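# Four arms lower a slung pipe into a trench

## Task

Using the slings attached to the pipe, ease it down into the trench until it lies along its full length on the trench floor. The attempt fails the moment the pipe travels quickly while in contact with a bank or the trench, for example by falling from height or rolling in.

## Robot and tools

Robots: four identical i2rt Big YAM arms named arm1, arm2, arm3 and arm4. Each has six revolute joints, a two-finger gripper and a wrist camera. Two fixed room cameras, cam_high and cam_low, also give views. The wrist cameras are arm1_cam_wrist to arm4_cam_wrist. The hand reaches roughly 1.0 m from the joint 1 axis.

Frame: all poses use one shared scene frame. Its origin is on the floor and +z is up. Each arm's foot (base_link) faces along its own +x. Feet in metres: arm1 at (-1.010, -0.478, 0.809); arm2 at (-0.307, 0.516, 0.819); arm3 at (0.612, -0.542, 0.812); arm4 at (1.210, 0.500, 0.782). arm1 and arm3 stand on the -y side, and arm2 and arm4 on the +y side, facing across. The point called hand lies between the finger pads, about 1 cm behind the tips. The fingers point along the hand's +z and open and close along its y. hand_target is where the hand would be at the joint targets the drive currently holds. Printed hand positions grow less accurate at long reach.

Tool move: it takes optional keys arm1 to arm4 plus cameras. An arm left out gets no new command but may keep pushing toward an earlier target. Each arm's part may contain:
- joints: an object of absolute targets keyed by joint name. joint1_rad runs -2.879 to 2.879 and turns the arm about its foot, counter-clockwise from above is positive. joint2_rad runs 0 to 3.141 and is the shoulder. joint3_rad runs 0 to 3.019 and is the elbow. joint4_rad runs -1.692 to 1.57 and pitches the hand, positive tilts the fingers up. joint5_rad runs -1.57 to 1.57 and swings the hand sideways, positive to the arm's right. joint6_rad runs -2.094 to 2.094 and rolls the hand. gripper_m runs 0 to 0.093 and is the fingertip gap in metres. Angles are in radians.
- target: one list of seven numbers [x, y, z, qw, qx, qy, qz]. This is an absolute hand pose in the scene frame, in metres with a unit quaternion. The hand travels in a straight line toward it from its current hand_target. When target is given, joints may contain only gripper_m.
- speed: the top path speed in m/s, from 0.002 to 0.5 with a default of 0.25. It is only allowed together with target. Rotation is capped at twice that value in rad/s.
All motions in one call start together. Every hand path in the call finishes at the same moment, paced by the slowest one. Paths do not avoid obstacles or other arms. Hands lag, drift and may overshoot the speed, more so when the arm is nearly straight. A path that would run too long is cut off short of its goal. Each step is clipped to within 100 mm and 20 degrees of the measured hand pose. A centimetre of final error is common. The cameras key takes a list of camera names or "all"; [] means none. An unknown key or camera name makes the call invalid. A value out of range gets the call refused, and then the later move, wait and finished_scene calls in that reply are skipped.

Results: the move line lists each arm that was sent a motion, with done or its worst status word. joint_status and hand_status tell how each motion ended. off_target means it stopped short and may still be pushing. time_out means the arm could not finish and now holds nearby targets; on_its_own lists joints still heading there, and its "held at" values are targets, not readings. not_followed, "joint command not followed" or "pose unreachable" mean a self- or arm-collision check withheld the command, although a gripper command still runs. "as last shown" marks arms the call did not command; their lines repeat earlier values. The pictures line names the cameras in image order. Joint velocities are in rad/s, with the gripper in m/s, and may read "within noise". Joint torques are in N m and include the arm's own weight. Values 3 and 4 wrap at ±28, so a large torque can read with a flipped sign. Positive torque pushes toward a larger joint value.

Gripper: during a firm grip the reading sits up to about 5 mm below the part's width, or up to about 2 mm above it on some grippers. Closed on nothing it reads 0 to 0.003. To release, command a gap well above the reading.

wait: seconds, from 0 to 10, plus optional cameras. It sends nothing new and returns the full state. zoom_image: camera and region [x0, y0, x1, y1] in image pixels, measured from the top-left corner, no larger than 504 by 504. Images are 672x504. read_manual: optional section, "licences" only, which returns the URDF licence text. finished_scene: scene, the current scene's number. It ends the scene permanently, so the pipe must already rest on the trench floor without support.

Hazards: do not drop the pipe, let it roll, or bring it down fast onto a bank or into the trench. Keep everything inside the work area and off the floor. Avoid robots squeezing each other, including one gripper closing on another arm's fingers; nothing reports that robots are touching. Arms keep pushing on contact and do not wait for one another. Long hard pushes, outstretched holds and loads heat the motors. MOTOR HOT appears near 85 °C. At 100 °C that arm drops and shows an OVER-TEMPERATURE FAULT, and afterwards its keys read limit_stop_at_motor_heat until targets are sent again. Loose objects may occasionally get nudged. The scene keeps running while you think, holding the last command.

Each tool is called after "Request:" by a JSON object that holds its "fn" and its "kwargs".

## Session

Request:
{"fn": "move", "kwargs": {"arm1": {"joints": {"joint1_rad": -1.454, "joint2_rad": 2.079, "joint3_rad": 0.745, "joint4_rad": -0.237, "joint5_rad": 0, "joint6_rad": -1.632, "gripper_m": 0.07}}, "arm2": {"joints": {"joint1_rad": -0.979, "joint2_rad": 2.173, "joint3_rad": 0.962, "joint4_rad": -0.36, "joint5_rad": 0, "joint6_rad": -1.04, "gripper_m": 0.07}}, "arm3": {"joints": {"joint1_rad": -1.648, "joint2_rad": 2.058, "joint3_rad": 0.604, "joint4_rad": -0.117, "joint5_rad": 0, "joint6_rad": -1.482, "gripper_m": 0.07}}, "arm4": {"joints": {"joint1_rad": -1.019, "joint2_rad": 2.004, "joint3_rad": 0.761, "joint4_rad": -0.328, "joint5_rad": 0, "joint6_rad": -0.953, "gripper_m": 0.07}}, "cameras": ["all"]}}

Scene clock: 1.93 s.
Joint torques (N m): arm1=[0.32 -13.27 2.62 0.95 -0.12 -0.1] | arm2=[-0.38 -17.67 4.26 0.05 -0.26 0.06] | arm3=[1.26 -14.45 1.26 0.35 -0.26 -0.06] | arm4=[0.32 -13.39 2.78 0.64 -0.05 0.01]
Heat: arm1: hottest joint2_rad 31 °C; arm2: hottest joint3_rad 29 °C; arm3: hottest joint2_rad 29 °C; arm4: hottest joint5_rad 29 °C.
move: arm1 done; arm2 done; arm3 done; arm4 done
Joint velocities: within noise
arm1.joint_positions: joint1_rad=-1.458 joint2_rad=+2.067 joint3_rad=+0.743 joint4_rad=-0.249 joint5_rad=+0.001 joint6_rad=-1.623 gripper_m=+0.07010
arm1.joint_status: all done
arm1.hand: x=-0.6543 y=-0.5035 z=+0.6287 quat_wxyz=(+0.000, +0.703, -0.712, +0.007) (m; scene frame)
arm1.hand_target: x=-0.6536 y=-0.5021 z=+0.6250 quat_wxyz=(-0.001, +0.707, -0.707, +0.008) (m; scene frame)
arm1.hand_status: not commanded
arm2.joint_positions: joint1_rad=-0.982 joint2_rad=+2.186 joint3_rad=+0.957 joint4_rad=-0.373 joint5_rad=+0.002 joint6_rad=-1.033 gripper_m=+0.07007
arm2.joint_status: all done
arm2.hand: x=-0.6672 y=+0.3038 z=+0.6185 quat_wxyz=(-0.008, -0.711, -0.703, -0.009) (m; scene frame)
arm2.hand_target: x=-0.6757 y=+0.2972 z=+0.6246 quat_wxyz=(-0.005, -0.707, -0.707, +0.007) (m; scene frame)
arm2.hand_status: not commanded
arm3.joint_positions: joint1_rad=-1.649 joint2_rad=+2.058 joint3_rad=+0.600 joint4_rad=-0.127 joint5_rad=+0.001 joint6_rad=-1.474 gripper_m=+0.07011
arm3.joint_status: all done
arm3.hand: x=+0.9104 y=-0.5152 z=+0.6211 quat_wxyz=(+0.001, +0.704, -0.710, -0.006) (m; scene frame)
arm3.hand_target: x=+0.9149 y=-0.5144 z=+0.6212 quat_wxyz=(-0.004, +0.707, -0.707, -0.002) (m; scene frame)
arm3.hand_status: not commanded
arm4.joint_positions: joint1_rad=-1.019 joint2_rad=+2.016 joint3_rad=+0.756 joint4_rad=-0.341 joint5_rad=+0.002 joint6_rad=-0.940 gripper_m=+0.07012
arm4.joint_status: all done
arm4.hand: x=+0.9201 y=+0.2940 z=+0.6148 quat_wxyz=(-0.004, -0.712, -0.702, -0.016) (m; scene frame)
arm4.hand_target: x=+0.9124 y=+0.2882 z=+0.6194 quat_wxyz=(-0.003, -0.707, -0.707, -0.001) (m; scene frame)
arm4.hand_status: not commanded
pictures: arm1_cam_wrist, arm2_cam_wrist, arm3_cam_wrist, arm4_cam_wrist, cam_high, cam_low

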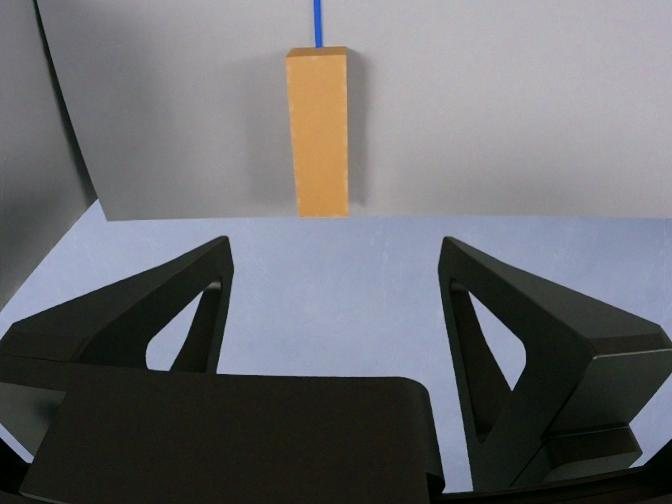

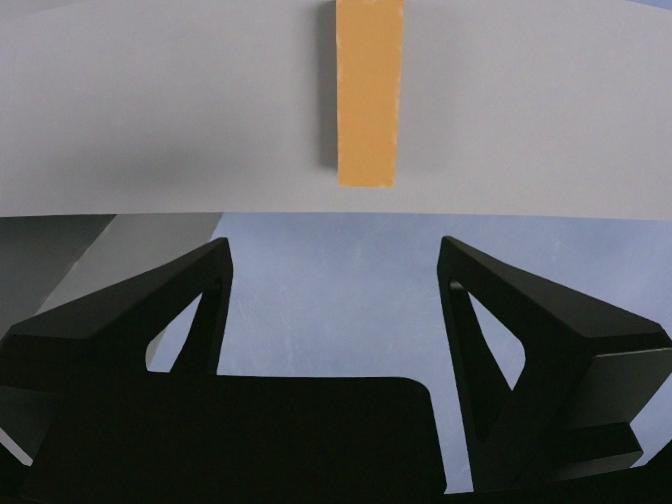

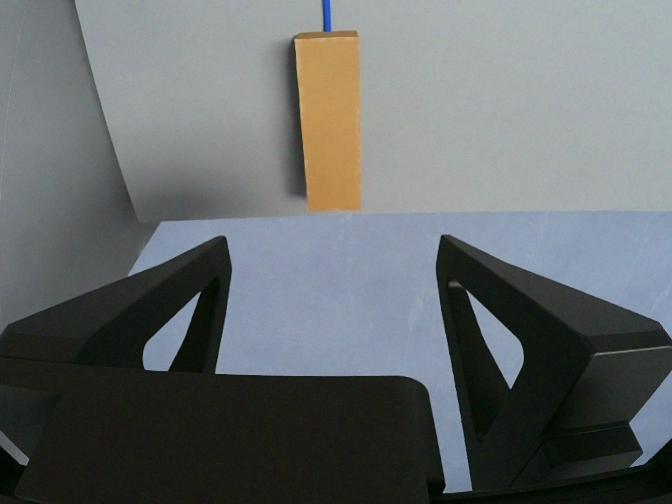

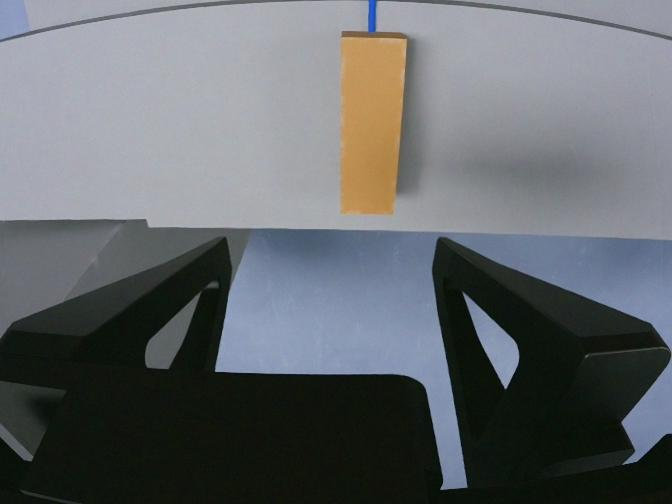

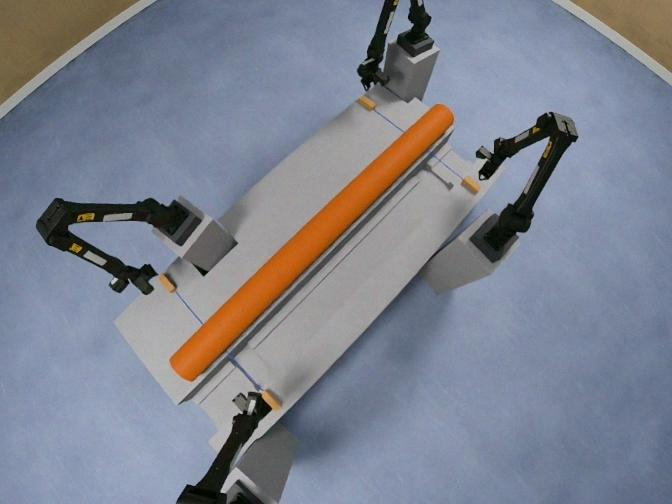

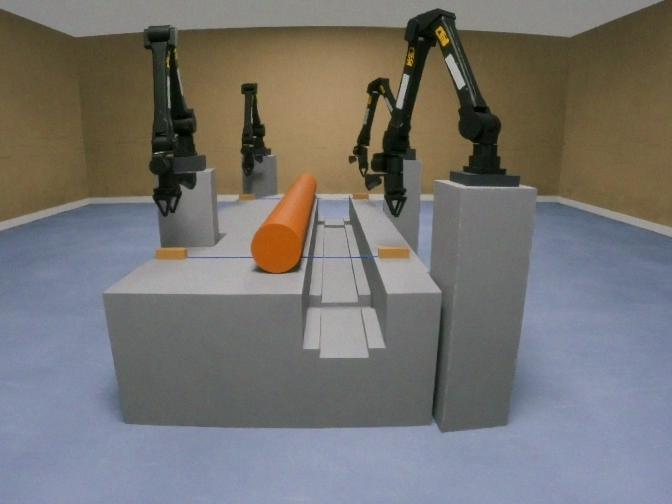

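Request:
{"fn": "move", "kwargs": {"arm1": {"target": [-0.668, -0.478, 0.487, 0, 0.7071, -0.7071, 0], "speed": 0.2}, "arm2": {"target": [-0.697, 0.256, 0.492, 0, 0.7071, 0.7071, 0], "speed": 0.2}, "arm3": {"target": [0.905, -0.485, 0.489, 0, 0.7071, -0.7071, 0], "speed": 0.2}, "arm4": {"target": [0.886, 0.265, 0.492, 0, 0.7071, 0.7071, 0], "speed": 0.2}, "cameras": ["arm1_cam_wrist", "arm2_cam_wrist", "arm3_cam_wrist", "arm4_cam_wrist", "cam_low"]}}

Scene clock: 33.30 s.
Joint torques (N m): arm1=[0.44 -14.51 0.09 0.94 -0.22 0.11] | arm2=[0.26 -19.31 4.23 -0.03 -0.08 0.19] | arm3=[1.79 -16.38 -1.13 0.38 -0.08 0.08] | arm4=[0.97 -15.44 1.72 0.64 0.11 0.11]
Heat: arm1: hottest joint2_rad 31 °C; arm2: hottest joint2_rad 30 °C; arm3: hottest joint2_rad 30 °C; arm4: hottest joint3_rad 29 °C.
move: arm1 done; arm2 off_target; arm3 done; arm4 off_target
Joint velocities: within noise
arm1.joint_positions: joint1_rad=-1.393 joint2_rad=+2.490 joint3_rad=+0.864 joint4_rad=+0.041 joint5_rad=-0.007 joint6_rad=-1.574 gripper_m=+0.07010
arm1.joint_status: not commanded
arm1.hand: x=-0.6661 y=-0.4806 z=+0.4925 quat_wxyz=(+0.001, +0.708, -0.706, +0.001) (m; scene frame)
arm1.hand_target: x=-0.6679 y=-0.4781 z=+0.4872 quat_wxyz=(+0.000, +0.707, -0.707, +0.000) (m; scene frame)
arm1.hand_status: done (0.006 m and 0.2 deg from the pose sent, 0.145 m and 1.1 deg at the start)
arm2.joint_positions: joint1_rad=-0.935 joint2_rad=+2.558 joint3_rad=+1.213 joint4_rad=-0.270 joint5_rad=+0.011 joint6_rad=-0.994 gripper_m=+0.07007
arm2.joint_status: not commanded
arm2.hand: x=-0.6867 y=+0.2679 z=+0.4890 quat_wxyz=(-0.004, -0.708, -0.706, -0.016) (m; scene frame)
arm2.hand_target: x=-0.6968 y=+0.2561 z=+0.4923 quat_wxyz=(+0.000, -0.707, -0.707, +0.000) (m; scene frame)
arm2.hand_status: off_target (0.016 m and 1.9 deg from the pose sent, 0.138 m and 1.5 deg at the start)
arm3.joint_positions: joint1_rad=-1.552 joint2_rad=+2.513 joint3_rad=+0.760 joint4_rad=+0.171 joint5_rad=+0.006 joint6_rad=-1.389 gripper_m=+0.07011
arm3.joint_status: not commanded
arm3.hand: x=+0.9042 y=-0.4864 z=+0.4900 quat_wxyz=(+0.002, +0.708, -0.706, -0.003) (m; scene frame)
arm3.hand_target: x=+0.9051 y=-0.4850 z=+0.4890 quat_wxyz=(+0.000, +0.707, -0.707, +0.000) (m; scene frame)
arm3.hand_status: done (0.002 m and 0.4 deg from the pose sent, 0.136 m and 0.9 deg at the start)
arm4.joint_positions: joint1_rad=-1.019 joint2_rad=+2.410 joint3_rad=+0.960 joint4_rad=-0.148 joint5_rad=+0.002 joint6_rad=-0.940 gripper_m=+0.07012
arm4.joint_status: not commanded
arm4.hand: x=+0.8939 y=+0.2746 z=+0.4890 quat_wxyz=(-0.004, -0.711, -0.703, -0.014) (m; scene frame)
arm4.hand_target: x=+0.8861 y=+0.2650 z=+0.4921 quat_wxyz=(+0.000, -0.707, -0.707, +0.000) (m; scene frame)
arm4.hand_status: off_target (0.013 m and 1.8 deg from the pose sent, 0.131 m and 2.0 deg at the start)
pictures: arm1_cam_wrist, arm2_cam_wrist, arm3_cam_wrist, arm4_cam_wrist, cam_low

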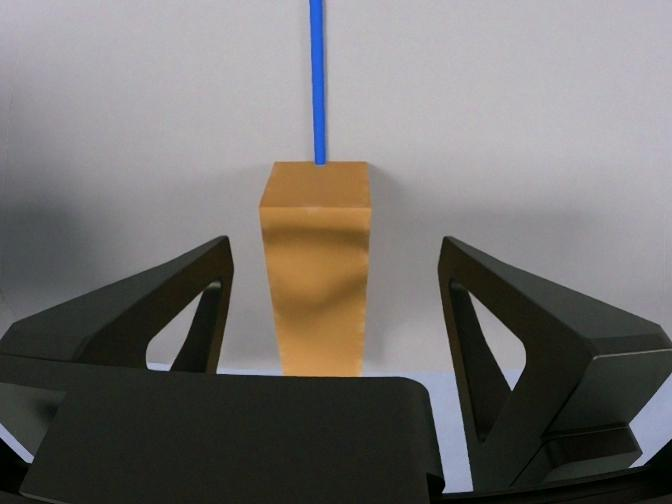

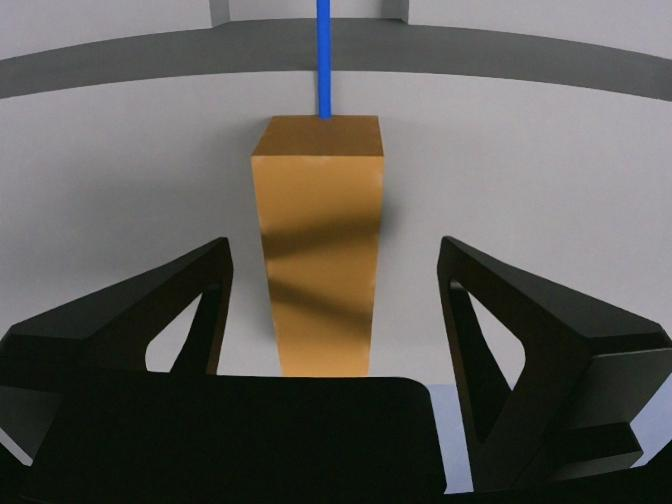

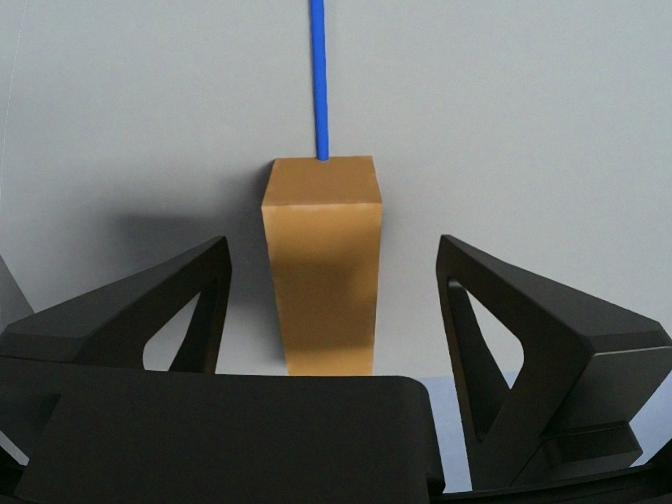

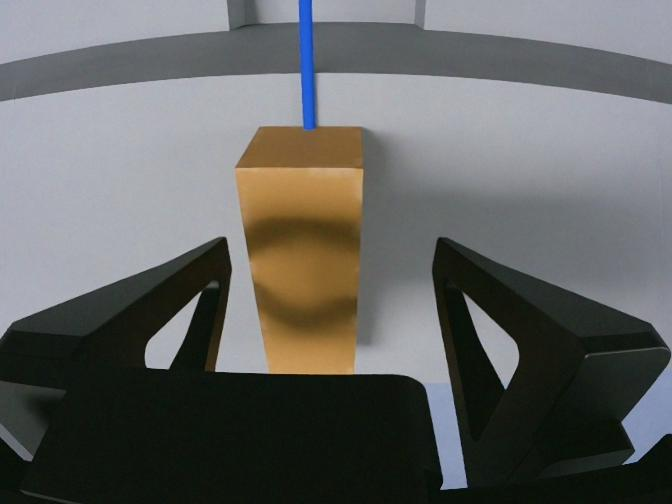

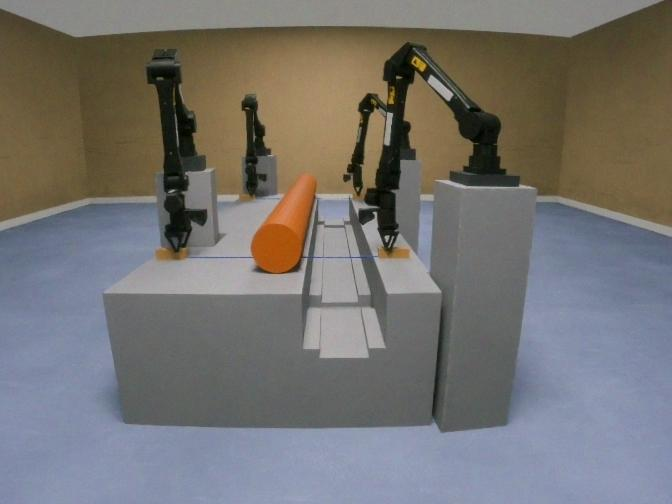

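Request:
{"fn": "move", "kwargs": {"arm1": {"target": [-0.676, -0.523, 0.487, 0, 0.7071, -0.7071, 0], "speed": 0.12, "joints": {"gripper_m": 0.075}}, "arm2": {"target": [-0.692, 0.284, 0.490, 0, 0.7071, 0.7071, 0], "speed": 0.12, "joints": {"gripper_m": 0.075}}, "arm3": {"target": [0.900, -0.528, 0.488, 0, 0.7071, -0.7071, 0], "speed": 0.12, "joints": {"gripper_m": 0.075}}, "arm4": {"target": [0.895, 0.297, 0.490, 0, 0.7071, 0.7071, 0], "speed": 0.12, "joints": {"gripper_m": 0.075}}, "cameras": ["arm1_cam_wrist", "arm2_cam_wrist", "arm3_cam_wrist", "arm4_cam_wrist"]}}

Scene clock: 54.93 s.
Joint torques (N m): arm1=[0.21 -14.39 -0.73 1.13 -0.14 -0.09] | arm2=[-1.14 -19.49 2.18 0.08 -0.11 0.02] | arm3=[1.49 -15.5 -2.02 0.42 -0.13 -0.08] | arm4=[0.03 -15.21 0.43 0.69 0.07 -0.02]
Heat: arm1: hottest joint2_rad 32 °C; arm2: hottest joint2_rad 33 °C; arm3: hottest joint2_rad 32 °C; arm4: hottest joint3_rad 29 °C.
move: arm1 off_target; arm2 done; arm3 done; arm4 done
Joint velocities: within noise
arm1.joint_positions: joint1_rad=-1.525 joint2_rad=+2.490 joint3_rad=+0.864 joint4_rad=+0.054 joint5_rad=-0.007 joint6_rad=-1.690 gripper_m=+0.07489
arm1.joint_status: all done
arm1.hand: x=-0.6659 y=-0.5256 z=+0.4929 quat_wxyz=(-0.004, +0.702, -0.712, +0.006) (m; scene frame)
arm1.hand_target: x=-0.6759 y=-0.5230 z=+0.4873 quat_wxyz=(+0.000, +0.707, -0.707, +0.000) (m; scene frame)
arm1.hand_status: off_target (0.012 m and 1.1 deg from the pose sent, 0.044 m and 0.2 deg at the start)
arm2.joint_positions: joint1_rad=-0.963 joint2_rad=+2.558 joint3_rad=+1.177 joint4_rad=-0.223 joint5_rad=+0.013 joint6_rad=-1.025 gripper_m=+0.07493
arm2.joint_status: all done
arm2.hand: x=-0.6840 y=+0.2847 z=+0.4858 quat_wxyz=(-0.003, -0.707, -0.707, -0.011) (m; scene frame)
arm2.hand_target: x=-0.6920 y=+0.2840 z=+0.4900 quat_wxyz=(+0.000, -0.707, -0.707, +0.000) (m; scene frame)
arm2.hand_status: done (0.009 m and 1.3 deg from the pose sent, 0.017 m and 1.9 deg at the start)
arm3.joint_positions: joint1_rad=-1.693 joint2_rad=+2.513 joint3_rad=+0.748 joint4_rad=+0.202 joint5_rad=+0.007 joint6_rad=-1.516 gripper_m=+0.07489
arm3.joint_status: all done
arm3.hand: x=+0.9090 y=-0.5281 z=+0.4904 quat_wxyz=(-0.005, +0.703, -0.711, +0.003) (m; scene frame)
arm3.hand_target: x=+0.9001 y=-0.5280 z=+0.4881 quat_wxyz=(+0.000, +0.707, -0.707, +0.000) (m; scene frame)
arm3.hand_status: done (0.009 m and 0.9 deg from the pose sent, 0.042 m and 0.4 deg at the start)
arm4.joint_positions: joint1_rad=-1.060 joint2_rad=+2.410 joint3_rad=+0.905 joint4_rad=-0.084 joint5_rad=+0.003 joint6_rad=-0.985 gripper_m=+0.07487
arm4.joint_status: all done
arm4.hand: x=+0.9006 y=+0.2983 z=+0.4869 quat_wxyz=(-0.003, -0.710, -0.704, -0.010) (m; scene frame)
arm4.hand_target: x=+0.8949 y=+0.2970 z=+0.4900 quat_wxyz=(+0.000, -0.707, -0.707, +0.000) (m; scene frame)
arm4.hand_status: done (0.006 m and 1.3 deg from the pose sent, 0.022 m and 1.8 deg at the start)
pictures: arm1_cam_wrist, arm2_cam_wrist, arm3_cam_wrist, arm4_cam_wrist

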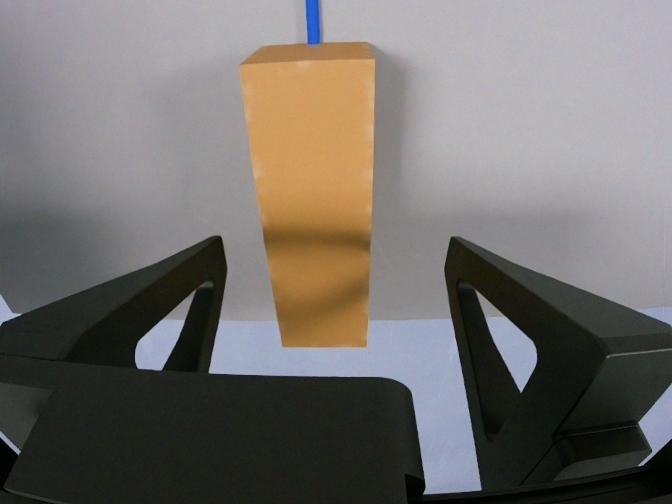

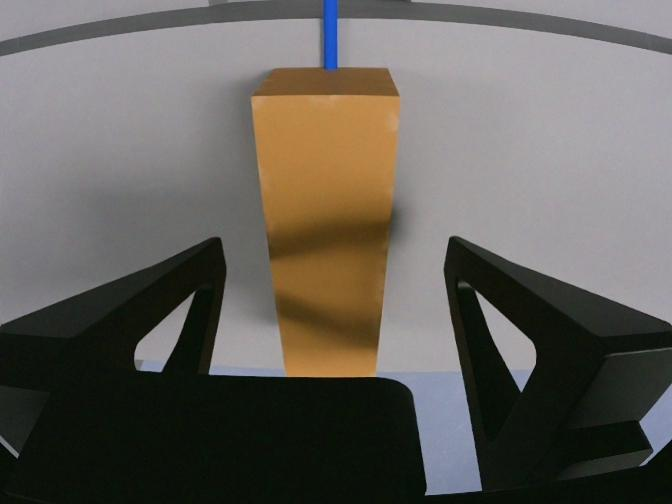

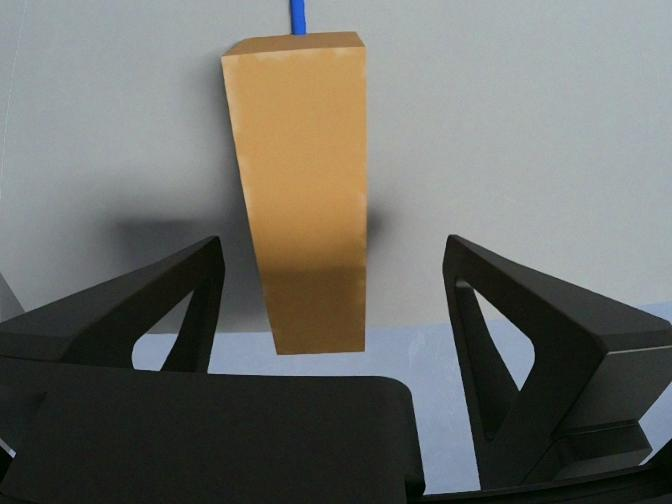

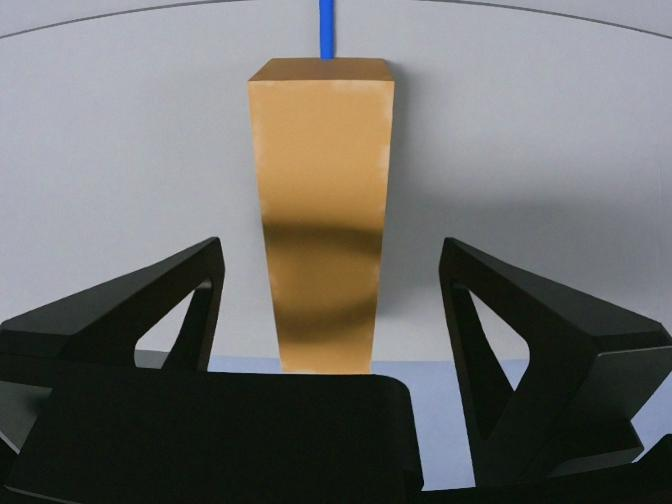

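Request:
{"fn": "move", "kwargs": {"arm1": {"target": [-0.6785, -0.522, 0.460, 0, 0.7071, -0.7071, 0], "speed": 0.08}, "arm2": {"target": [-0.690, 0.286, 0.466, 0, 0.7071, 0.7071, 0], "speed": 0.08}, "arm3": {"target": [0.896, -0.527, 0.463, 0, 0.7071, -0.7071, 0], "speed": 0.08}, "arm4": {"target": [0.898, 0.299, 0.468, 0, 0.7071, 0.7071, 0], "speed": 0.08}, "cameras": ["arm1_cam_wrist", "arm2_cam_wrist", "arm3_cam_wrist", "arm4_cam_wrist"]}}

Scene clock: 60.03 s.
Joint torques (N m): arm1=[0.09 -13.74 -0.21 0.98 -0.1 -0.04] | arm2=[-1.26 -18.32 3.44 0.09 -0.11 0.05] | arm3=[1.73 -15.5 -1.5 0.43 -0.12 -0.03] | arm4=[0.03 -14.45 0.98 0.68 0.06 0]
Heat: arm1: hottest joint2_rad 32 °C; arm2: hottest joint2_rad 34 °C; arm3: hottest joint2_rad 32 °C; arm4: hottest joint3_rad 29 °C.
move: arm1 done; arm2 off_target; arm3 done; arm4 done
Joint velocities: within noise
arm1.joint_positions: joint1_rad=-1.525 joint2_rad=+2.566 joint3_rad=+0.890 joint4_rad=+0.095 joint5_rad=-0.007 joint6_rad=-1.690 gripper_m=+0.07489
arm1.joint_status: not commanded
arm1.hand: x=-0.6743 y=-0.5246 z=+0.4679 quat_wxyz=(-0.002, +0.703, -0.712, +0.002) (m; scene frame)
arm1.hand_target: x=-0.6787 y=-0.5220 z=+0.4602 quat_wxyz=(+0.000, +0.707, -0.707, +0.000) (m; scene frame)
arm1.hand_status: done (0.009 m and 0.8 deg from the pose sent, 0.035 m and 1.1 deg at the start)
arm2.joint_positions: joint1_rad=-0.963 joint2_rad=+2.606 joint3_rad=+1.187 joint4_rad=-0.192 joint5_rad=+0.013 joint6_rad=-1.028 gripper_m=+0.07493
arm2.joint_status: not commanded
arm2.hand: x=-0.6765 y=+0.2889 z=+0.4660 quat_wxyz=(-0.004, -0.706, -0.708, -0.014) (m; scene frame)
arm2.hand_target: x=-0.6900 y=+0.2861 z=+0.4664 quat_wxyz=(+0.000, -0.707, -0.707, +0.000) (m; scene frame)
arm2.hand_status: off_target (0.014 m and 1.7 deg from the pose sent, 0.021 m and 1.3 deg at the start)
arm3.joint_positions: joint1_rad=-1.693 joint2_rad=+2.595 joint3_rad=+0.773 joint4_rad=+0.247 joint5_rad=+0.007 joint6_rad=-1.517 gripper_m=+0.07489
arm3.joint_status: not commanded
arm3.hand: x=+0.8972 y=-0.5284 z=+0.4663 quat_wxyz=(+0.000, +0.703, -0.711, -0.001) (m; scene frame)
arm3.hand_target: x=+0.8961 y=-0.5270 z=+0.4631 quat_wxyz=(+0.000, +0.707, -0.707, +0.000) (m; scene frame)
arm3.hand_status: done (0.004 m and 0.6 deg from the pose sent, 0.030 m and 0.9 deg at the start)
arm4.joint_positions: joint1_rad=-1.060 joint2_rad=+2.466 joint3_rad=+0.915 joint4_rad=-0.042 joint5_rad=+0.003 joint6_rad=-0.986 gripper_m=+0.07487
arm4.joint_status: not commanded
arm4.hand: x=+0.9072 y=+0.3026 z=+0.4676 quat_wxyz=(-0.003, -0.710, -0.704, -0.012) (m; scene frame)
arm4.hand_target: x=+0.8982 y=+0.2992 z=+0.4681 quat_wxyz=(+0.000, -0.707, -0.707, +0.000) (m; scene frame)
arm4.hand_status: done (0.010 m and 1.5 deg from the pose sent, 0.019 m and 1.3 deg at the start)
pictures: arm1_cam_wrist, arm2_cam_wrist, arm3_cam_wrist, arm4_cam_wrist

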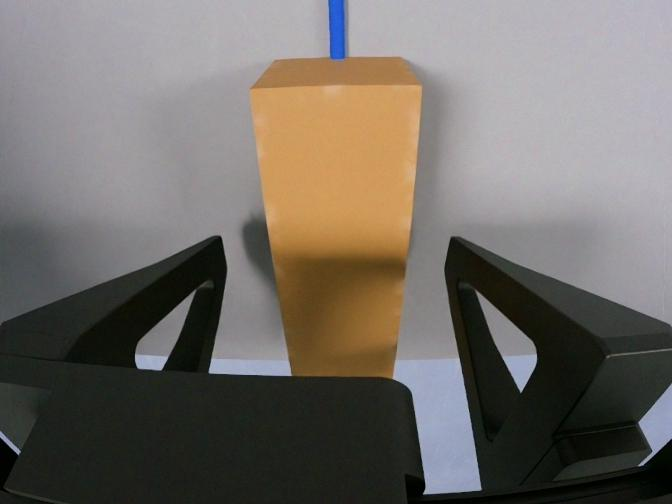

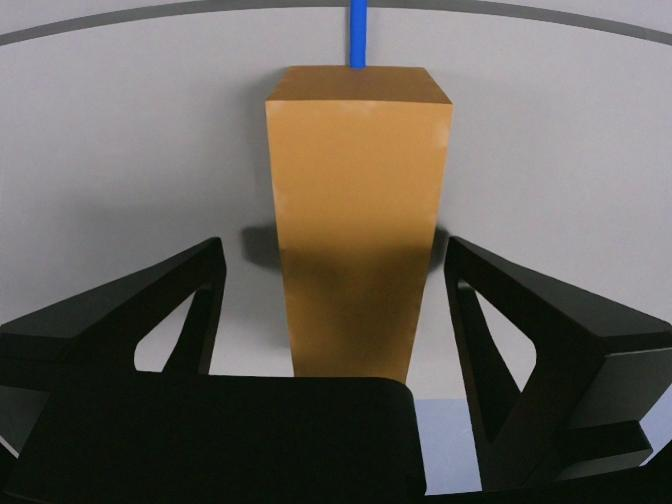

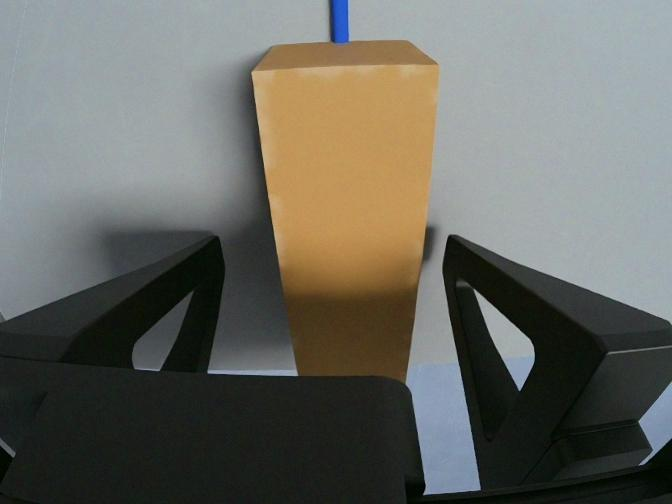

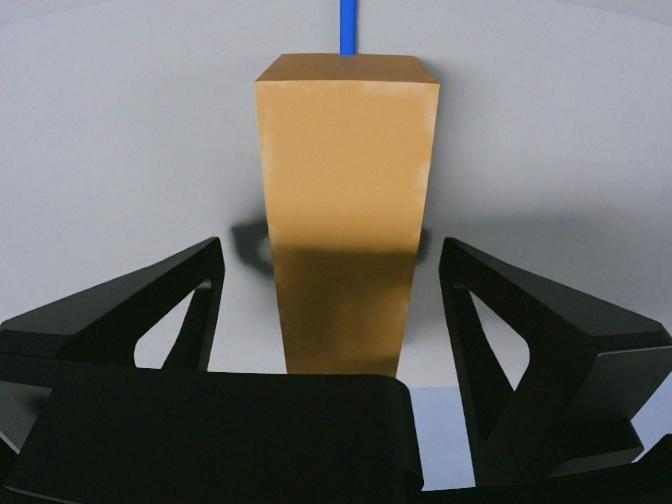

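Request:
{"fn": "move", "kwargs": {"arm2": {"target": [-0.699, 0.286, 0.466, 0, 0.7071, 0.7071, 0], "speed": 0.08}, "arm3": {"target": [0.9025, -0.527, 0.463, 0, 0.7071, -0.7071, 0], "speed": 0.08}, "arm4": {"target": [0.892, 0.299, 0.468, 0, 0.7071, 0.7071, 0], "speed": 0.08}, "cameras": []}}

Request:
{"fn": "move", "kwargs": {"arm1": {"joints": {"gripper_m": 0.04}}, "arm2": {"joints": {"gripper_m": 0.04}}, "arm3": {"joints": {"gripper_m": 0.04}}, "arm4": {"joints": {"gripper_m": 0.04}}, "cameras": []}}

Request:
{"fn": "move", "kwargs": {"arm1": {"joints": {"gripper_m": 0.025}}, "arm2": {"joints": {"gripper_m": 0.025}}, "arm3": {"joints": {"gripper_m": 0.025}}, "arm4": {"joints": {"gripper_m": 0.025}}, "cameras": ["arm1_cam_wrist", "arm2_cam_wrist", "arm3_cam_wrist", "arm4_cam_wrist"]}}

Scene clock: 66.83 s.
Joint torques (N m): arm1=[0.38 -13.33 -0.35 0.88 -0.12 -0.1] | arm2=[-1.44 -18.32 3.62 -0.59 -0.1 0.07] | arm3=[1.55 -16.15 -1.42 -0.29 -0.13 -0.04] | arm4=[-0.44 -14.51 1.09 0.23 0.06 0]
Heat: arm1: hottest joint2_rad 33 °C; arm2: hottest joint2_rad 34 °C; arm3: hottest joint2_rad 31 °C; arm4: hottest joint3_rad 29 °C.
move: arm2 done; arm3 done; arm4 done
Joint velocities: within noise
arm1: as last shown
arm1.hand: x=-0.6740 y=-0.5247 z=+0.4679 quat_wxyz=(-0.002, +0.703, -0.712, +0.002) (m; scene frame)
arm2.joint_positions: joint1_rad=-0.972 joint2_rad=+2.606 joint3_rad=+1.212 joint4_rad=-0.192 joint5_rad=+0.013 joint6_rad=-1.038 gripper_m=+0.07493
arm2.joint_status: not commanded
arm2.hand: x=-0.6914 y=+0.2843 z=+0.4675 quat_wxyz=(-0.001, -0.706, -0.709, -0.002) (m; scene frame)
arm2.hand_target: x=-0.6989 y=+0.2861 z=+0.4661 quat_wxyz=(+0.000, -0.707, -0.707, +0.000) (m; scene frame)
arm2.hand_status: done (0.008 m and 0.4 deg from the pose sent, 0.023 m and 1.7 deg at the start)
arm3.joint_positions: joint1_rad=-1.693 joint2_rad=+2.595 joint3_rad=+0.788 joint4_rad=+0.245 joint5_rad=+0.007 joint6_rad=-1.517 gripper_m=+0.07489
arm3.joint_status: not commanded
arm3.hand: x=+0.9059 y=-0.5280 z=+0.4649 quat_wxyz=(-0.005, +0.703, -0.711, +0.003) (m; scene frame)
arm3.hand_target: x=+0.9025 y=-0.5270 z=+0.4631 quat_wxyz=(+0.000, +0.707, -0.707, +0.000) (m; scene frame)
arm3.hand_status: done (0.004 m and 0.9 deg from the pose sent, 0.007 m and 0.6 deg at the start)
arm4.joint_positions: joint1_rad=-1.063 joint2_rad=+2.466 joint3_rad=+0.929 joint4_rad=-0.042 joint5_rad=+0.003 joint6_rad=-0.994 gripper_m=+0.07487
arm4.joint_status: not commanded
arm4.hand: x=+0.8993 y=+0.2986 z=+0.4676 quat_wxyz=(-0.002, -0.708, -0.706, -0.005) (m; scene frame)
arm4.hand_target: x=+0.8921 y=+0.2991 z=+0.4680 quat_wxyz=(+0.000, -0.707, -0.707, +0.000) (m; scene frame)
arm4.hand_status: done (0.007 m and 0.6 deg from the pose sent, 0.015 m and 1.5 deg at the start)
pictures: none
No camera images: "cameras" was empty.

Scene clock: 67.37 s.
Joint torques (N m): arm1=[0.62 -13.86 -0.25 1.05 -0.09 -0.06] | arm2=[-1.49 -18.32 3.59 -0.58 -0.11 0.07] | arm3=[1.73 -16.26 -1.42 -0.23 -0.13 -0.04] | arm4=[-0.5 -14.56 1.03 0.24 0.07 0]
Heat: arm1: hottest joint2_rad 33 °C; arm2: hottest joint2_rad 34 °C; arm3: hottest joint2_rad 31 °C; arm4: hottest joint3_rad 29 °C.
move: arm1 done; arm2 done; arm3 done; arm4 done
Joint velocities: within noise
arm1.joint_positions: joint1_rad=-1.525 joint2_rad=+2.566 joint3_rad=+0.890 joint4_rad=+0.095 joint5_rad=-0.007 joint6_rad=-1.690 gripper_m=+0.04011
arm1.joint_status: all done
arm1.hand: x=-0.6740 y=-0.5247 z=+0.4679 quat_wxyz=(-0.002, +0.703, -0.712, +0.002) (m; scene frame)
arm1.hand_target: x=-0.6787 y=-0.5220 z=+0.4602 quat_wxyz=(+0.000, +0.707, -0.707, +0.000) (m; scene frame)
arm1.hand_status: not commanded
arm2.joint_positions: joint1_rad=-0.972 joint2_rad=+2.606 joint3_rad=+1.212 joint4_rad=-0.193 joint5_rad=+0.013 joint6_rad=-1.038 gripper_m=+0.04008
arm2.joint_status: all done
arm2.hand: x=-0.6914 y=+0.2844 z=+0.4675 quat_wxyz=(-0.001, -0.705, -0.709, -0.003) (m; scene frame)
arm2.hand_target: x=-0.6989 y=+0.2862 z=+0.4661 quat_wxyz=(+0.000, -0.707, -0.707, +0.000) (m; scene frame)
arm2.hand_status: not commanded
arm3.joint_positions: joint1_rad=-1.693 joint2_rad=+2.595 joint3_rad=+0.788 joint4_rad=+0.242 joint5_rad=+0.007 joint6_rad=-1.517 gripper_m=+0.04011
arm3.joint_status: all done
arm3.hand: x=+0.9053 y=-0.5281 z=+0.4649 quat_wxyz=(-0.004, +0.703, -0.711, +0.002) (m; scene frame)
arm3.hand_target: x=+0.9025 y=-0.5270 z=+0.4631 quat_wxyz=(+0.000, +0.707, -0.707, +0.000) (m; scene frame)
arm3.hand_status: not commanded
arm4.joint_positions: joint1_rad=-1.063 joint2_rad=+2.466 joint3_rad=+0.929 joint4_rad=-0.042 joint5_rad=+0.003 joint6_rad=-0.995 gripper_m=+0.04013
arm4.joint_status: all done
arm4.hand: x=+0.8993 y=+0.2986 z=+0.4676 quat_wxyz=(-0.002, -0.708, -0.707, -0.005) (m; scene frame)
arm4.hand_target: x=+0.8921 y=+0.2991 z=+0.4680 quat_wxyz=(+0.000, -0.707, -0.707, +0.000) (m; scene frame)
arm4.hand_status: not commanded
pictures: none
No camera images: "cameras" was empty.

Scene clock: 67.83 s.
Joint torques (N m): arm1=[0.5 -13.98 -0.21 0.98 -0.11 -0.08] | arm2=[-1.44 -18.32 3.58 -0.59 -0.11 0.06] | arm3=[1.73 -16.21 -1.44 -0.17 -0.13 -0.02] | arm4=[-0.5 -14.51 1.06 0.25 0.07 0.01]
Heat: arm1: hottest joint2_rad 33 °C; arm2: hottest joint2_rad 34 °C; arm3: hottest joint2_rad 31 °C; arm4: hottest joint3_rad 29 °C.
move: arm1 off_target; arm2 off_target; arm3 off_target; arm4 off_target
Joint velocities: within noise
arm1.joint_positions: joint1_rad=-1.525 joint2_rad=+2.566 joint3_rad=+0.890 joint4_rad=+0.096 joint5_rad=-0.007 joint6_rad=-1.691 gripper_m=+0.03388
arm1.joint_status: gripper_m off_target (ended at +0.03392, target +0.02500)
arm1.hand: x=-0.6738 y=-0.5247 z=+0.4679 quat_wxyz=(-0.002, +0.703, -0.711, +0.003) (m; scene frame)
arm1.hand_target: x=-0.6786 y=-0.5220 z=+0.4602 quat_wxyz=(+0.000, +0.707, -0.707, +0.000) (m; scene frame)
arm1.hand_status: not commanded
arm2.joint_positions: joint1_rad=-0.972 joint2_rad=+2.606 joint3_rad=+1.212 joint4_rad=-0.193 joint5_rad=+0.013 joint6_rad=-1.038 gripper_m=+0.03435
arm2.joint_status: gripper_m off_target (ended at +0.03438, target +0.02500)
arm2.hand: x=-0.6914 y=+0.2844 z=+0.4675 quat_wxyz=(-0.001, -0.705, -0.709, -0.003) (m; scene frame)
arm2.hand_target: x=-0.6989 y=+0.2862 z=+0.4661 quat_wxyz=(+0.000, -0.707, -0.707, +0.000) (m; scene frame)
arm2.hand_status: not commanded
arm3.joint_positions: joint1_rad=-1.693 joint2_rad=+2.595 joint3_rad=+0.788 joint4_rad=+0.242 joint5_rad=+0.007 joint6_rad=-1.518 gripper_m=+0.03475
arm3.joint_status: gripper_m off_target (ended at +0.03478, target +0.02500)
arm3.hand: x=+0.9051 y=-0.5281 z=+0.4649 quat_wxyz=(-0.004, +0.704, -0.710, +0.002) (m; scene frame)
arm3.hand_target: x=+0.9025 y=-0.5270 z=+0.4631 quat_wxyz=(+0.000, +0.707, -0.707, +0.000) (m; scene frame)
arm3.hand_status: not commanded
arm4.joint_positions: joint1_rad=-1.063 joint2_rad=+2.466 joint3_rad=+0.929 joint4_rad=-0.042 joint5_rad=+0.003 joint6_rad=-0.995 gripper_m=+0.03464
arm4.joint_status: gripper_m off_target (ended at +0.03467, target +0.02500)
arm4.hand: x=+0.8993 y=+0.2986 z=+0.4676 quat_wxyz=(-0.002, -0.708, -0.707, -0.005) (m; scene frame)
arm4.hand_target: x=+0.8921 y=+0.2991 z=+0.4680 quat_wxyz=(+0.000, -0.707, -0.707, +0.000) (m; scene frame)
arm4.hand_status: not commanded
pictures: arm1_cam_wrist, arm2_cam_wrist, arm3_cam_wrist, arm4_cam_wrist

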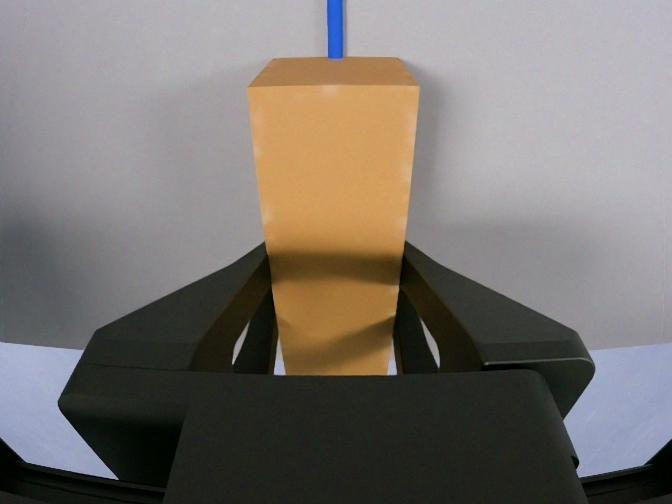

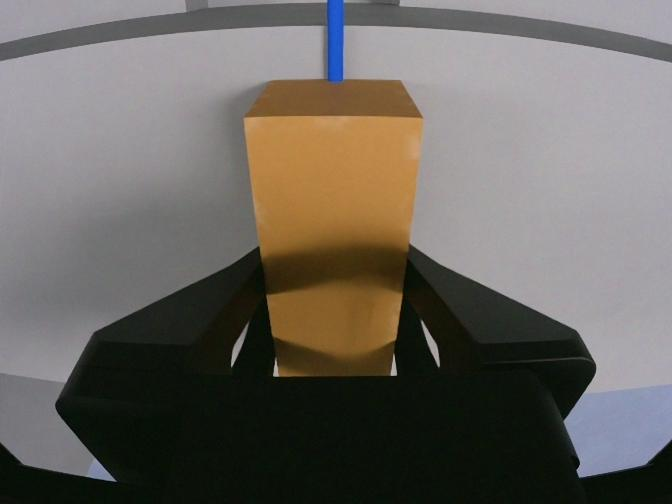

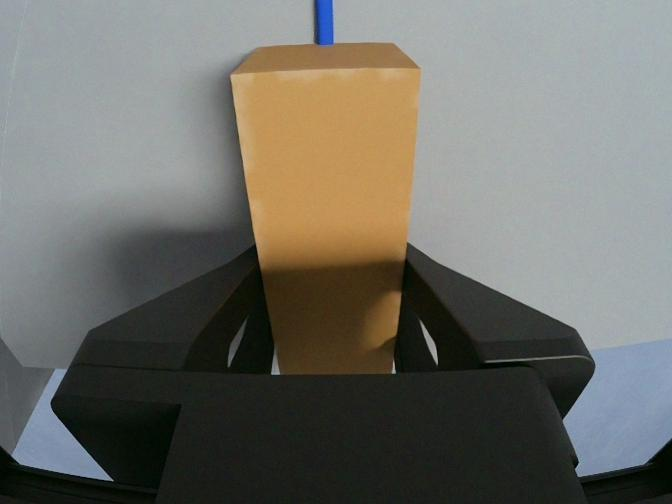

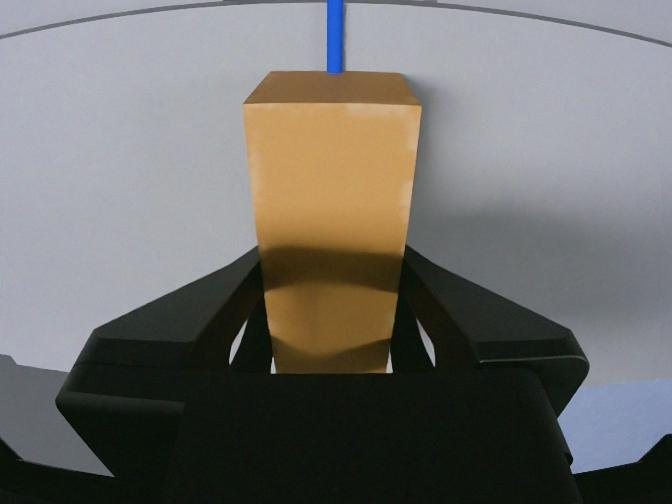

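Request:
{"fn": "move", "kwargs": {"arm1": {"target": [-0.672, -0.340, 0.70, 0, 0.7071, -0.7071, 0], "speed": 0.14}, "arm2": {"target": [-0.696, 0.095, 0.71, 0, 0.7071, 0.7071, 0], "speed": 0.14}, "arm3": {"target": [0.905, -0.340, 0.70, 0, 0.7071, -0.7071, 0], "speed": 0.14}, "arm4": {"target": [0.890, 0.095, 0.715, 0, 0.7071, 0.7071, 0], "speed": 0.14}, "cameras": ["cam_low"]}}

Scene clock: 81.63 s.
Joint torques (N m): arm1=[-0.15 -14.1 5.64 0.18 -0.12 0.09] | arm2=[-0.09 -22.42 10.65 -0.99 -0.17 0.17] | arm3=[1.61 -16.15 4.72 -0.39 -0.28 0.09] | arm4=[0.73 -18.55 8.43 -0.34 0.07 0.29]
Heat: arm1: hottest joint2_rad 33 °C; arm2: hottest joint2_rad 34 °C; arm3: hottest joint2_rad 31 °C; arm4: hottest joint2_rad 29 °C.
move: arm1 off_target; arm2 off_target; arm3 off_target; arm4 off_target
Joint velocities: within noise
arm1.joint_positions: joint1_rad=-1.009 joint2_rad=+1.868 joint3_rad=+0.730 joint4_rad=-0.466 joint5_rad=-0.013 joint6_rad=-1.194 gripper_m=+0.03390
arm1.joint_status: not commanded
arm1.hand: x=-0.6848 y=-0.3467 z=+0.6923 quat_wxyz=(+0.011, +0.709, -0.705, -0.004) (m; scene frame)
arm1.hand_target: x=-0.6723 y=-0.3400 z=+0.7001 quat_wxyz=(+0.000, +0.707, -0.707, +0.000) (m; scene frame)
arm1.hand_status: off_target (0.016 m and 1.4 deg from the pose sent, 0.297 m and 0.8 deg at the start)
arm2.joint_positions: joint1_rad=-0.690 joint2_rad=+2.221 joint3_rad=+1.393 joint4_rad=-0.800 joint5_rad=+0.011 joint6_rad=-0.751 gripper_m=+0.03436
arm2.joint_status: not commanded
arm2.hand: x=-0.6839 y=+0.1142 z=+0.6908 quat_wxyz=(+0.001, -0.707, -0.707, -0.022) (m; scene frame)
arm2.hand_target: x=-0.6955 y=+0.0955 z=+0.7104 quat_wxyz=(+0.000, -0.707, -0.707, +0.000) (m; scene frame)
arm2.hand_status: off_target (0.030 m and 2.5 deg from the pose sent, 0.308 m and 0.4 deg at the start)
arm3.joint_positions: joint1_rad=-1.133 joint2_rad=+1.864 joint3_rad=+0.708 joint4_rad=-0.447 joint5_rad=+0.008 joint6_rad=-0.972 gripper_m=+0.03475
arm3.joint_status: not commanded
arm3.hand: x=+0.8957 y=-0.3486 z=+0.6930 quat_wxyz=(+0.012, +0.708, -0.706, -0.001) (m; scene frame)
arm3.hand_target: x=+0.9048 y=-0.3401 z=+0.7000 quat_wxyz=(+0.000, +0.707, -0.707, +0.000) (m; scene frame)
arm3.hand_status: off_target (0.014 m and 1.4 deg from the pose sent, 0.301 m and 0.7 deg at the start)
arm4.joint_positions: joint1_rad=-0.739 joint2_rad=+2.024 joint3_rad=+1.188 joint4_rad=-0.784 joint5_rad=+0.003 joint6_rad=-0.680 gripper_m=+0.03464
arm4.joint_status: not commanded
arm4.hand: x=+0.9023 y=+0.1150 z=+0.6936 quat_wxyz=(+0.002, -0.704, -0.710, -0.025) (m; scene frame)
arm4.hand_target: x=+0.8906 y=+0.0955 z=+0.7153 quat_wxyz=(+0.000, -0.707, -0.707, +0.000) (m; scene frame)
arm4.hand_status: off_target (0.032 m and 2.9 deg from the pose sent, 0.320 m and 0.6 deg at the start)
pictures: cam_low

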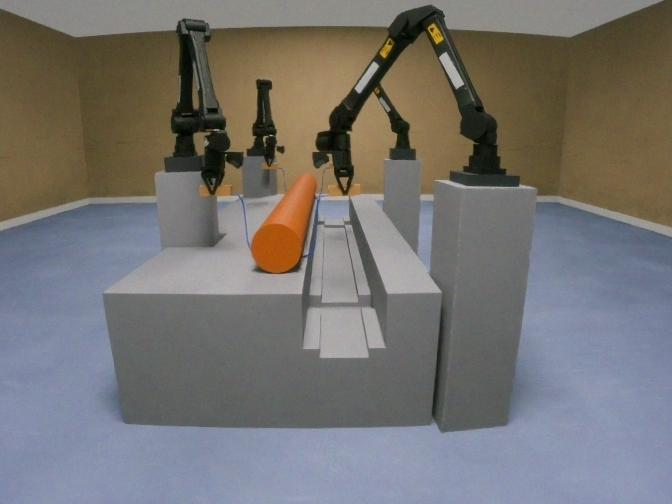

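Request:
{"fn": "move", "kwargs": {"arm1": {"target": [-0.648, -0.310, 0.876, 0, 0.7071, -0.7071, 0], "speed": 0.06}, "arm2": {"target": [-0.698, 0.060, 0.885, 0, 0.7071, 0.7071, 0], "speed": 0.06}, "arm3": {"target": [0.928, -0.308, 0.873, 0, 0.7071, -0.7071, 0], "speed": 0.06}, "arm4": {"target": [0.884, 0.064, 0.890, 0, 0.7071, 0.7071, 0], "speed": 0.06}, "cameras": ["cam_low"]}}

Request:
{"fn": "zoom_image", "kwargs": {"camera": "cam_low", "region": [240, 130, 440, 330]}}

Scene clock: 89.60 s.
Joint torques (N m): arm1=[-1.55 -19.66 12.03 -1.76 0.17 -0.08] | arm2=[-0.91 -32.09 13.91 -2.63 -0.18 0.01] | arm3=[0.67 -23 10.74 -1.87 -0.09 -0.08] | arm4=[0.09 -27.75 12.63 -2.21 0.01 0.13]
Heat: arm1: hottest joint2_rad 33 °C; arm2: hottest joint2_rad 36 °C; arm3: hottest joint2_rad 32 °C; arm4: hottest joint3_rad 30 °C.
move: arm1 off_target; arm2 off_target; arm3 off_target; arm4 off_target
Joint velocities: within noise
arm1.joint_positions: joint1_rad=-0.952 joint2_rad=+1.620 joint3_rad=+0.893 joint4_rad=-0.961 joint5_rad=-0.019 joint6_rad=-1.132 gripper_m=+0.03390
arm1.joint_status: not commanded
arm1.hand: x=-0.6815 y=-0.3200 z=+0.8194 quat_wxyz=(+0.050, +0.706, -0.706, -0.021) (m; scene frame)
arm1.hand_target: x=-0.6511 y=-0.3112 z=+0.8735 quat_wxyz=(+0.000, +0.707, -0.707, +0.001) (m; scene frame)
arm1.hand_status: off_target (0.067 m and 6.2 deg from the pose sent, 0.191 m and 1.4 deg at the start)
arm2.joint_positions: joint1_rad=-0.637 joint2_rad=+2.138 joint3_rad=+1.486 joint4_rad=-1.071 joint5_rad=+0.012 joint6_rad=-0.693 gripper_m=+0.03436
arm2.joint_status: not commanded
arm2.hand: x=-0.6622 y=+0.0963 z=+0.7662 quat_wxyz=(+0.007, -0.707, -0.704, -0.068) (m; scene frame)
arm2.hand_target: x=-0.6862 y=+0.0726 z=+0.8545 quat_wxyz=(+0.001, -0.707, -0.707, +0.000) (m; scene frame)
arm2.hand_status: off_target (0.129 m and 7.9 deg from the pose sent, 0.202 m and 2.5 deg at the start; pose on its path clipped on 32 of 106 steps)
arm3.joint_positions: joint1_rad=-1.086 joint2_rad=+1.621 joint3_rad=+0.879 joint4_rad=-0.956 joint5_rad=+0.004 joint6_rad=-0.920 gripper_m=+0.03475
arm3.joint_status: not commanded
arm3.hand: x=+0.8982 y=-0.3263 z=+0.8180 quat_wxyz=(+0.059, +0.706, -0.706, -0.009) (m; scene frame)
arm3.hand_target: x=+0.9255 y=-0.3098 z=+0.8707 quat_wxyz=(+0.000, +0.707, -0.707, +0.001) (m; scene frame)
arm3.hand_status: off_target (0.065 m and 6.9 deg from the pose sent, 0.187 m and 1.3 deg at the start)
arm4.joint_positions: joint1_rad=-0.700 joint2_rad=+1.935 joint3_rad=+1.328 joint4_rad=-1.108 joint5_rad=+0.006 joint6_rad=-0.636 gripper_m=+0.03464
arm4.joint_status: not commanded
arm4.hand: x=+0.9133 y=+0.0989 z=+0.7804 quat_wxyz=(+0.012, -0.704, -0.706, -0.072) (m; scene frame)
arm4.hand_target: x=+0.8926 y=+0.0748 z=+0.8687 quat_wxyz=(+0.000, -0.707, -0.707, +0.001) (m; scene frame)
arm4.hand_status: off_target (0.119 m and 8.3 deg from the pose sent, 0.204 m and 2.9 deg at the start; pose on its path clipped on 27 of 106 steps)
pictures: cam_low

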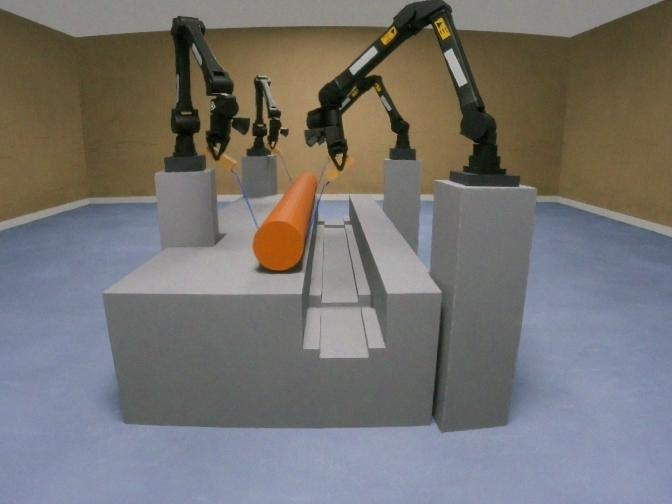

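Scaled by 2.520.

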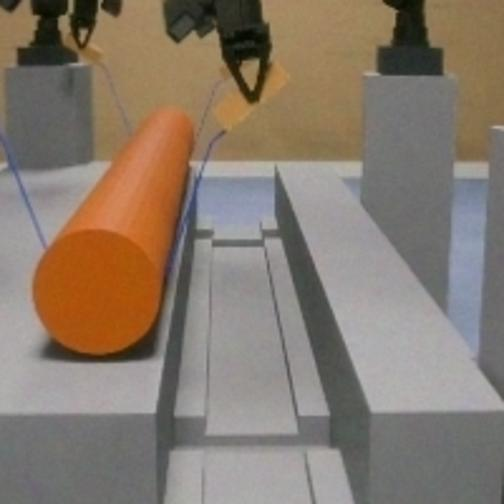

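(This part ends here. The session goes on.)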